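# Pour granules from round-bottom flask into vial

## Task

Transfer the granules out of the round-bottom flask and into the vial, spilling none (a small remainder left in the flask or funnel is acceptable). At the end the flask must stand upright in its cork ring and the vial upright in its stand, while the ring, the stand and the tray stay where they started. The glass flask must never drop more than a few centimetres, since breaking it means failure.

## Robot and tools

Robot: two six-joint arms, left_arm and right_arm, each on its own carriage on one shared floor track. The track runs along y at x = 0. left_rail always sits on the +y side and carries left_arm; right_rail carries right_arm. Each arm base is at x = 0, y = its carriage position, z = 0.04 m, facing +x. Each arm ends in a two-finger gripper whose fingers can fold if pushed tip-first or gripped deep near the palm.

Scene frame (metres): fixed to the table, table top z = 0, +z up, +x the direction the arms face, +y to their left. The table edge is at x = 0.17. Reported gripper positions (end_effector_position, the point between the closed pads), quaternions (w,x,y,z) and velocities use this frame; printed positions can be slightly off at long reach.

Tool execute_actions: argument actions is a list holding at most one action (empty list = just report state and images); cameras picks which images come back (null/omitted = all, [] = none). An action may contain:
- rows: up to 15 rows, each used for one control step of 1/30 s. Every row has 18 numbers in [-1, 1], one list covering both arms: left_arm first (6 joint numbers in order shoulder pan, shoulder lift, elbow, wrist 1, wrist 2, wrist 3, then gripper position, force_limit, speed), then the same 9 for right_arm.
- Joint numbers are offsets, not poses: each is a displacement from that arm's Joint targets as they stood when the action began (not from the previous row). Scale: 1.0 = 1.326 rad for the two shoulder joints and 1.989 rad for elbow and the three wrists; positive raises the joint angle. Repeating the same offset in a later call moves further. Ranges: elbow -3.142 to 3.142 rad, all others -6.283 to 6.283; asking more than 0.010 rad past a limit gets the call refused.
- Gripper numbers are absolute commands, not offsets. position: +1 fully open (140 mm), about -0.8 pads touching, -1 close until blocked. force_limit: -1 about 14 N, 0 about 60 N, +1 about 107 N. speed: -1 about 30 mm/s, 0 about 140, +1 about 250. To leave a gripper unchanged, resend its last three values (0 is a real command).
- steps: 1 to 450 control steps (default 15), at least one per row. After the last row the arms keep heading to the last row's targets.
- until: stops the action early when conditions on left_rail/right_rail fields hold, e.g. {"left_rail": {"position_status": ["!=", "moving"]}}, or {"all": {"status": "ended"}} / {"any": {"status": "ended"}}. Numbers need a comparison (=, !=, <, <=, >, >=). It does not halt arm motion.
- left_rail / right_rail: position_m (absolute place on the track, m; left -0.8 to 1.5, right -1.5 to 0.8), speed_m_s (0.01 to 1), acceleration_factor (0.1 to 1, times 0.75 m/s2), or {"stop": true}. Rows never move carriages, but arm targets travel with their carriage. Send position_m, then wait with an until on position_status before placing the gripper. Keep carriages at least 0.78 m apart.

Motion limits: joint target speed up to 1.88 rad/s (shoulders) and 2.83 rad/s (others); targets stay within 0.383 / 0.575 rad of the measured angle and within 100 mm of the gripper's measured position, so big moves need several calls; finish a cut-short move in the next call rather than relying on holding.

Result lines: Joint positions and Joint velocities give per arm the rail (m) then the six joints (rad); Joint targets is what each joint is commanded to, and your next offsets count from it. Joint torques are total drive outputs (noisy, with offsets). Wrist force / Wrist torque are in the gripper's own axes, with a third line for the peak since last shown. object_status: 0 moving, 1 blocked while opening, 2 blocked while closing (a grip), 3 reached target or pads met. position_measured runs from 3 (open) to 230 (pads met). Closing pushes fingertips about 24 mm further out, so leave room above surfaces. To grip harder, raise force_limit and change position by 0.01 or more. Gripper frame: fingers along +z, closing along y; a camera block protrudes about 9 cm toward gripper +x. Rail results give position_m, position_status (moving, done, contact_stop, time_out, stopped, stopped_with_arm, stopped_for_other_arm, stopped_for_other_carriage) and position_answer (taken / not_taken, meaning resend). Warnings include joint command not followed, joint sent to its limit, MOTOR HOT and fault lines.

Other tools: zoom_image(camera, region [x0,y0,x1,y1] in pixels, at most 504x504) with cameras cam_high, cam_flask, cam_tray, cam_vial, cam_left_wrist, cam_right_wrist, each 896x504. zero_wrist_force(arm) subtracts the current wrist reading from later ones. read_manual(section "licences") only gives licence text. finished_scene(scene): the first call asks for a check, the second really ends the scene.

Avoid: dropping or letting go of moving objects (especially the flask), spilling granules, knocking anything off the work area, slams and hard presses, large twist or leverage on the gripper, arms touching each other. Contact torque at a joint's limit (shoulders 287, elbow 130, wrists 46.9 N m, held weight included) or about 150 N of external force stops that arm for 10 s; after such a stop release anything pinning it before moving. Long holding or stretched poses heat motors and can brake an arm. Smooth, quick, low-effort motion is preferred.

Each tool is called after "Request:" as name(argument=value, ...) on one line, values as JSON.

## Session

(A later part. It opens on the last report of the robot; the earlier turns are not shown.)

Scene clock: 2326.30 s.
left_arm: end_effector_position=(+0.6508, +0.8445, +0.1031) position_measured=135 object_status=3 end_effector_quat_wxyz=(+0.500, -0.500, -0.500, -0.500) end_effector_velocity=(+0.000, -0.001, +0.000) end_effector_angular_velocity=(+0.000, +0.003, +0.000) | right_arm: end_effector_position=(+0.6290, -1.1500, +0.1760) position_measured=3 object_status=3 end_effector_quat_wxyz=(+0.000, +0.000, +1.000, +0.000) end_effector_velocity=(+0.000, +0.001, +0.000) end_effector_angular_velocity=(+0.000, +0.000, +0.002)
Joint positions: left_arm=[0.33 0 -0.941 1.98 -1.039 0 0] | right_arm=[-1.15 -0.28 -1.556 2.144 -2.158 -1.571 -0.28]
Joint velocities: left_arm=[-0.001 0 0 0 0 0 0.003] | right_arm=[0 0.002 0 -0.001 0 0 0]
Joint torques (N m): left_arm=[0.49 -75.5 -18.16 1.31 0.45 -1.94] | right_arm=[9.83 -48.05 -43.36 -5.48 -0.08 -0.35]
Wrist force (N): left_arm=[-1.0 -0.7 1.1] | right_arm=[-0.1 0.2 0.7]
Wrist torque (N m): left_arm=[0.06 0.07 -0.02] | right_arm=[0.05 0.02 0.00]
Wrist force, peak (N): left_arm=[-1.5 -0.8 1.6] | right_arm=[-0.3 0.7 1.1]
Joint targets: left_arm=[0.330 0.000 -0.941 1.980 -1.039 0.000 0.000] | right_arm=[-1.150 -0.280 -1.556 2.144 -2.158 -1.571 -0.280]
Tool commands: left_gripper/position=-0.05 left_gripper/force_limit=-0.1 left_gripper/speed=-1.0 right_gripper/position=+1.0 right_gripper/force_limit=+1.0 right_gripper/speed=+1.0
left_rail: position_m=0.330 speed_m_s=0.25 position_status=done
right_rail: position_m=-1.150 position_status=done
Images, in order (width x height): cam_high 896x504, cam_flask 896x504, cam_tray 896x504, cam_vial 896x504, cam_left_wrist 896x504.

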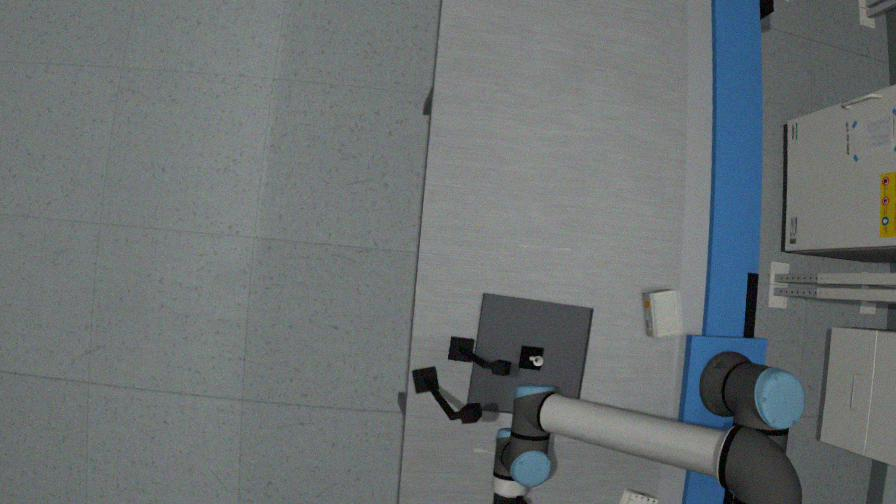

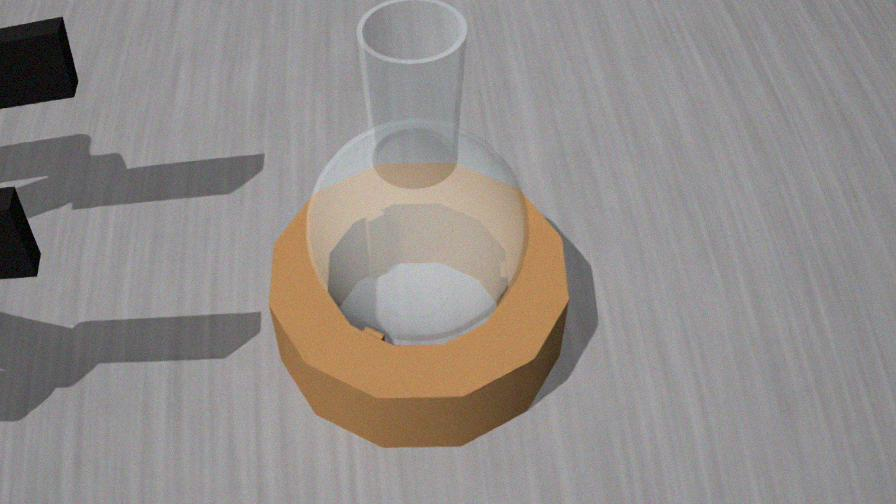

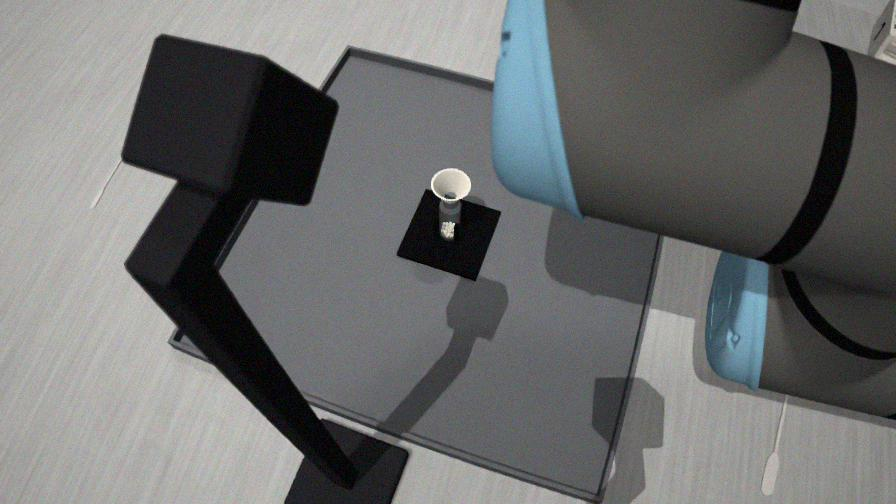

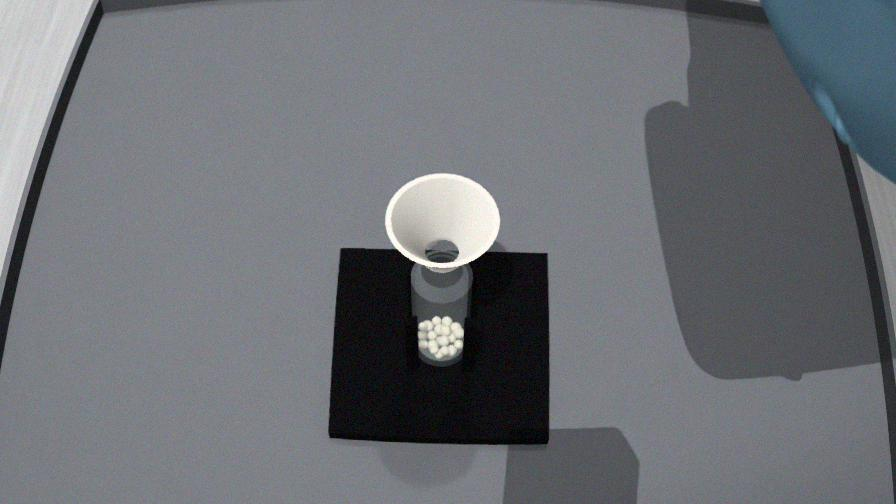

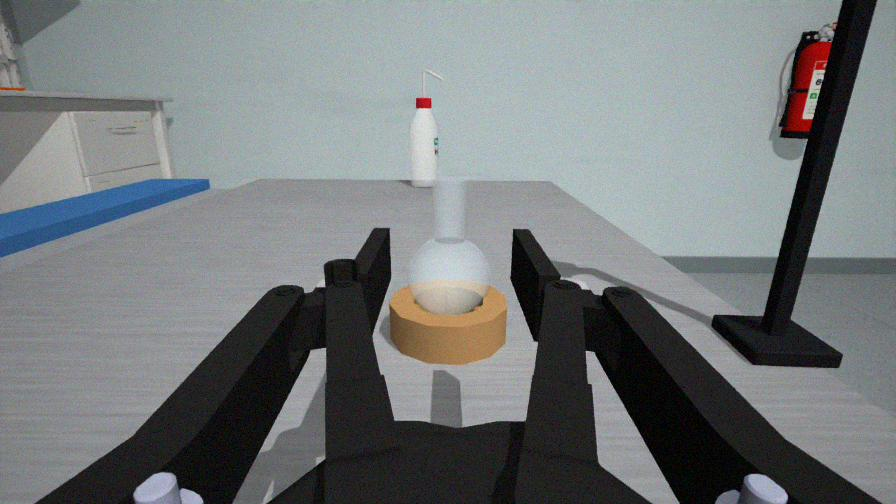

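Request:
zoom_image(camera="cam_high", region=[400, 280, 620, 404])

Request:
zoom_image(camera="cam_tray", region=[340, 40, 560, 164])

Request:
zoom_image(camera="cam_tray", region=[380, 270, 660, 428])

Request:
zoom_image(camera="cam_vial", region=[0, 0, 448, 252])

Request:
zoom_image(camera="cam_vial", region=[448, 0, 896, 252])

Request:
zoom_image(camera="cam_vial", region=[448, 252, 896, 504])

Request:
zoom_image(camera="cam_vial", region=[0, 252, 448, 504])

Scaled by 2.291 from the camera's 896x504 image, which has a finer 1280x720 frame.

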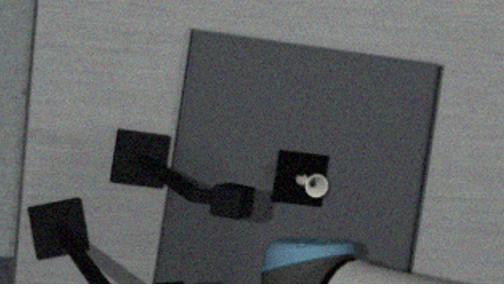

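Scaled by 2.291 from the camera's 896x504 image, which has a finer 1280x720 frame.

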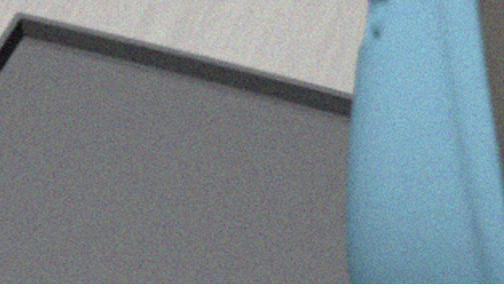

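Scaled by 1.800 from the camera's 896x504 image, which has a finer 1280x720 frame.

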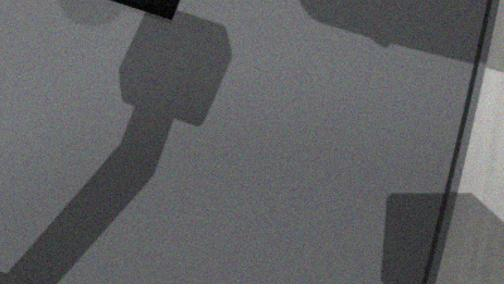

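Scaled by 1.125 from the camera's 896x504 image, which has a finer 1280x720 frame.

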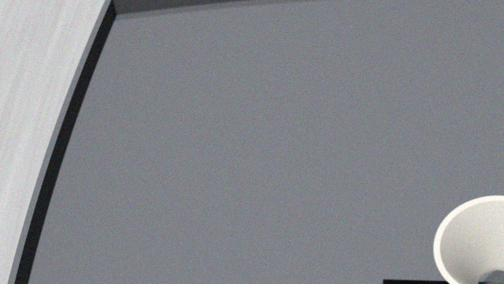

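Scaled by 1.125 from the camera's 896x504 image, which has a finer 1280x720 frame.

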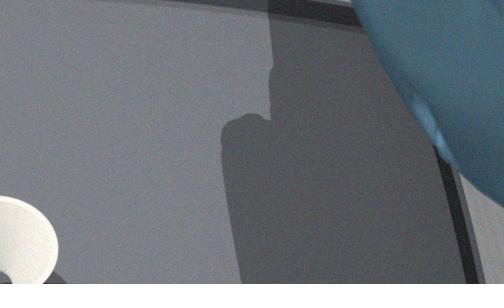

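Scaled by 1.125 from the camera's 896x504 image, which has a finer 1280x720 frame.

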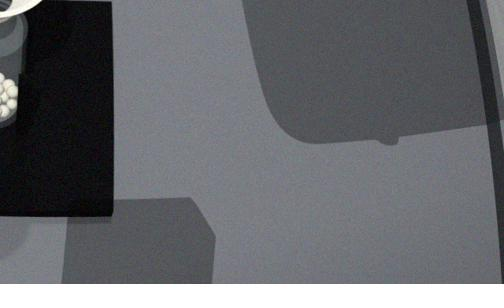

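Scaled by 1.125 from the camera's 896x504 image, which has a finer 1280x720 frame.

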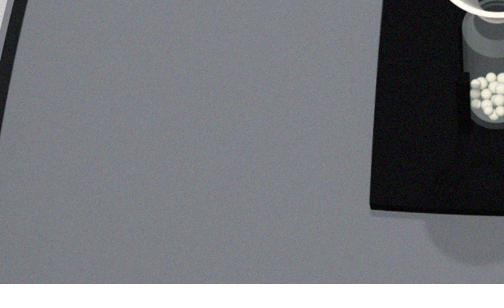

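Request:
finished_scene(scene=1)

The scene is finished: the task was done.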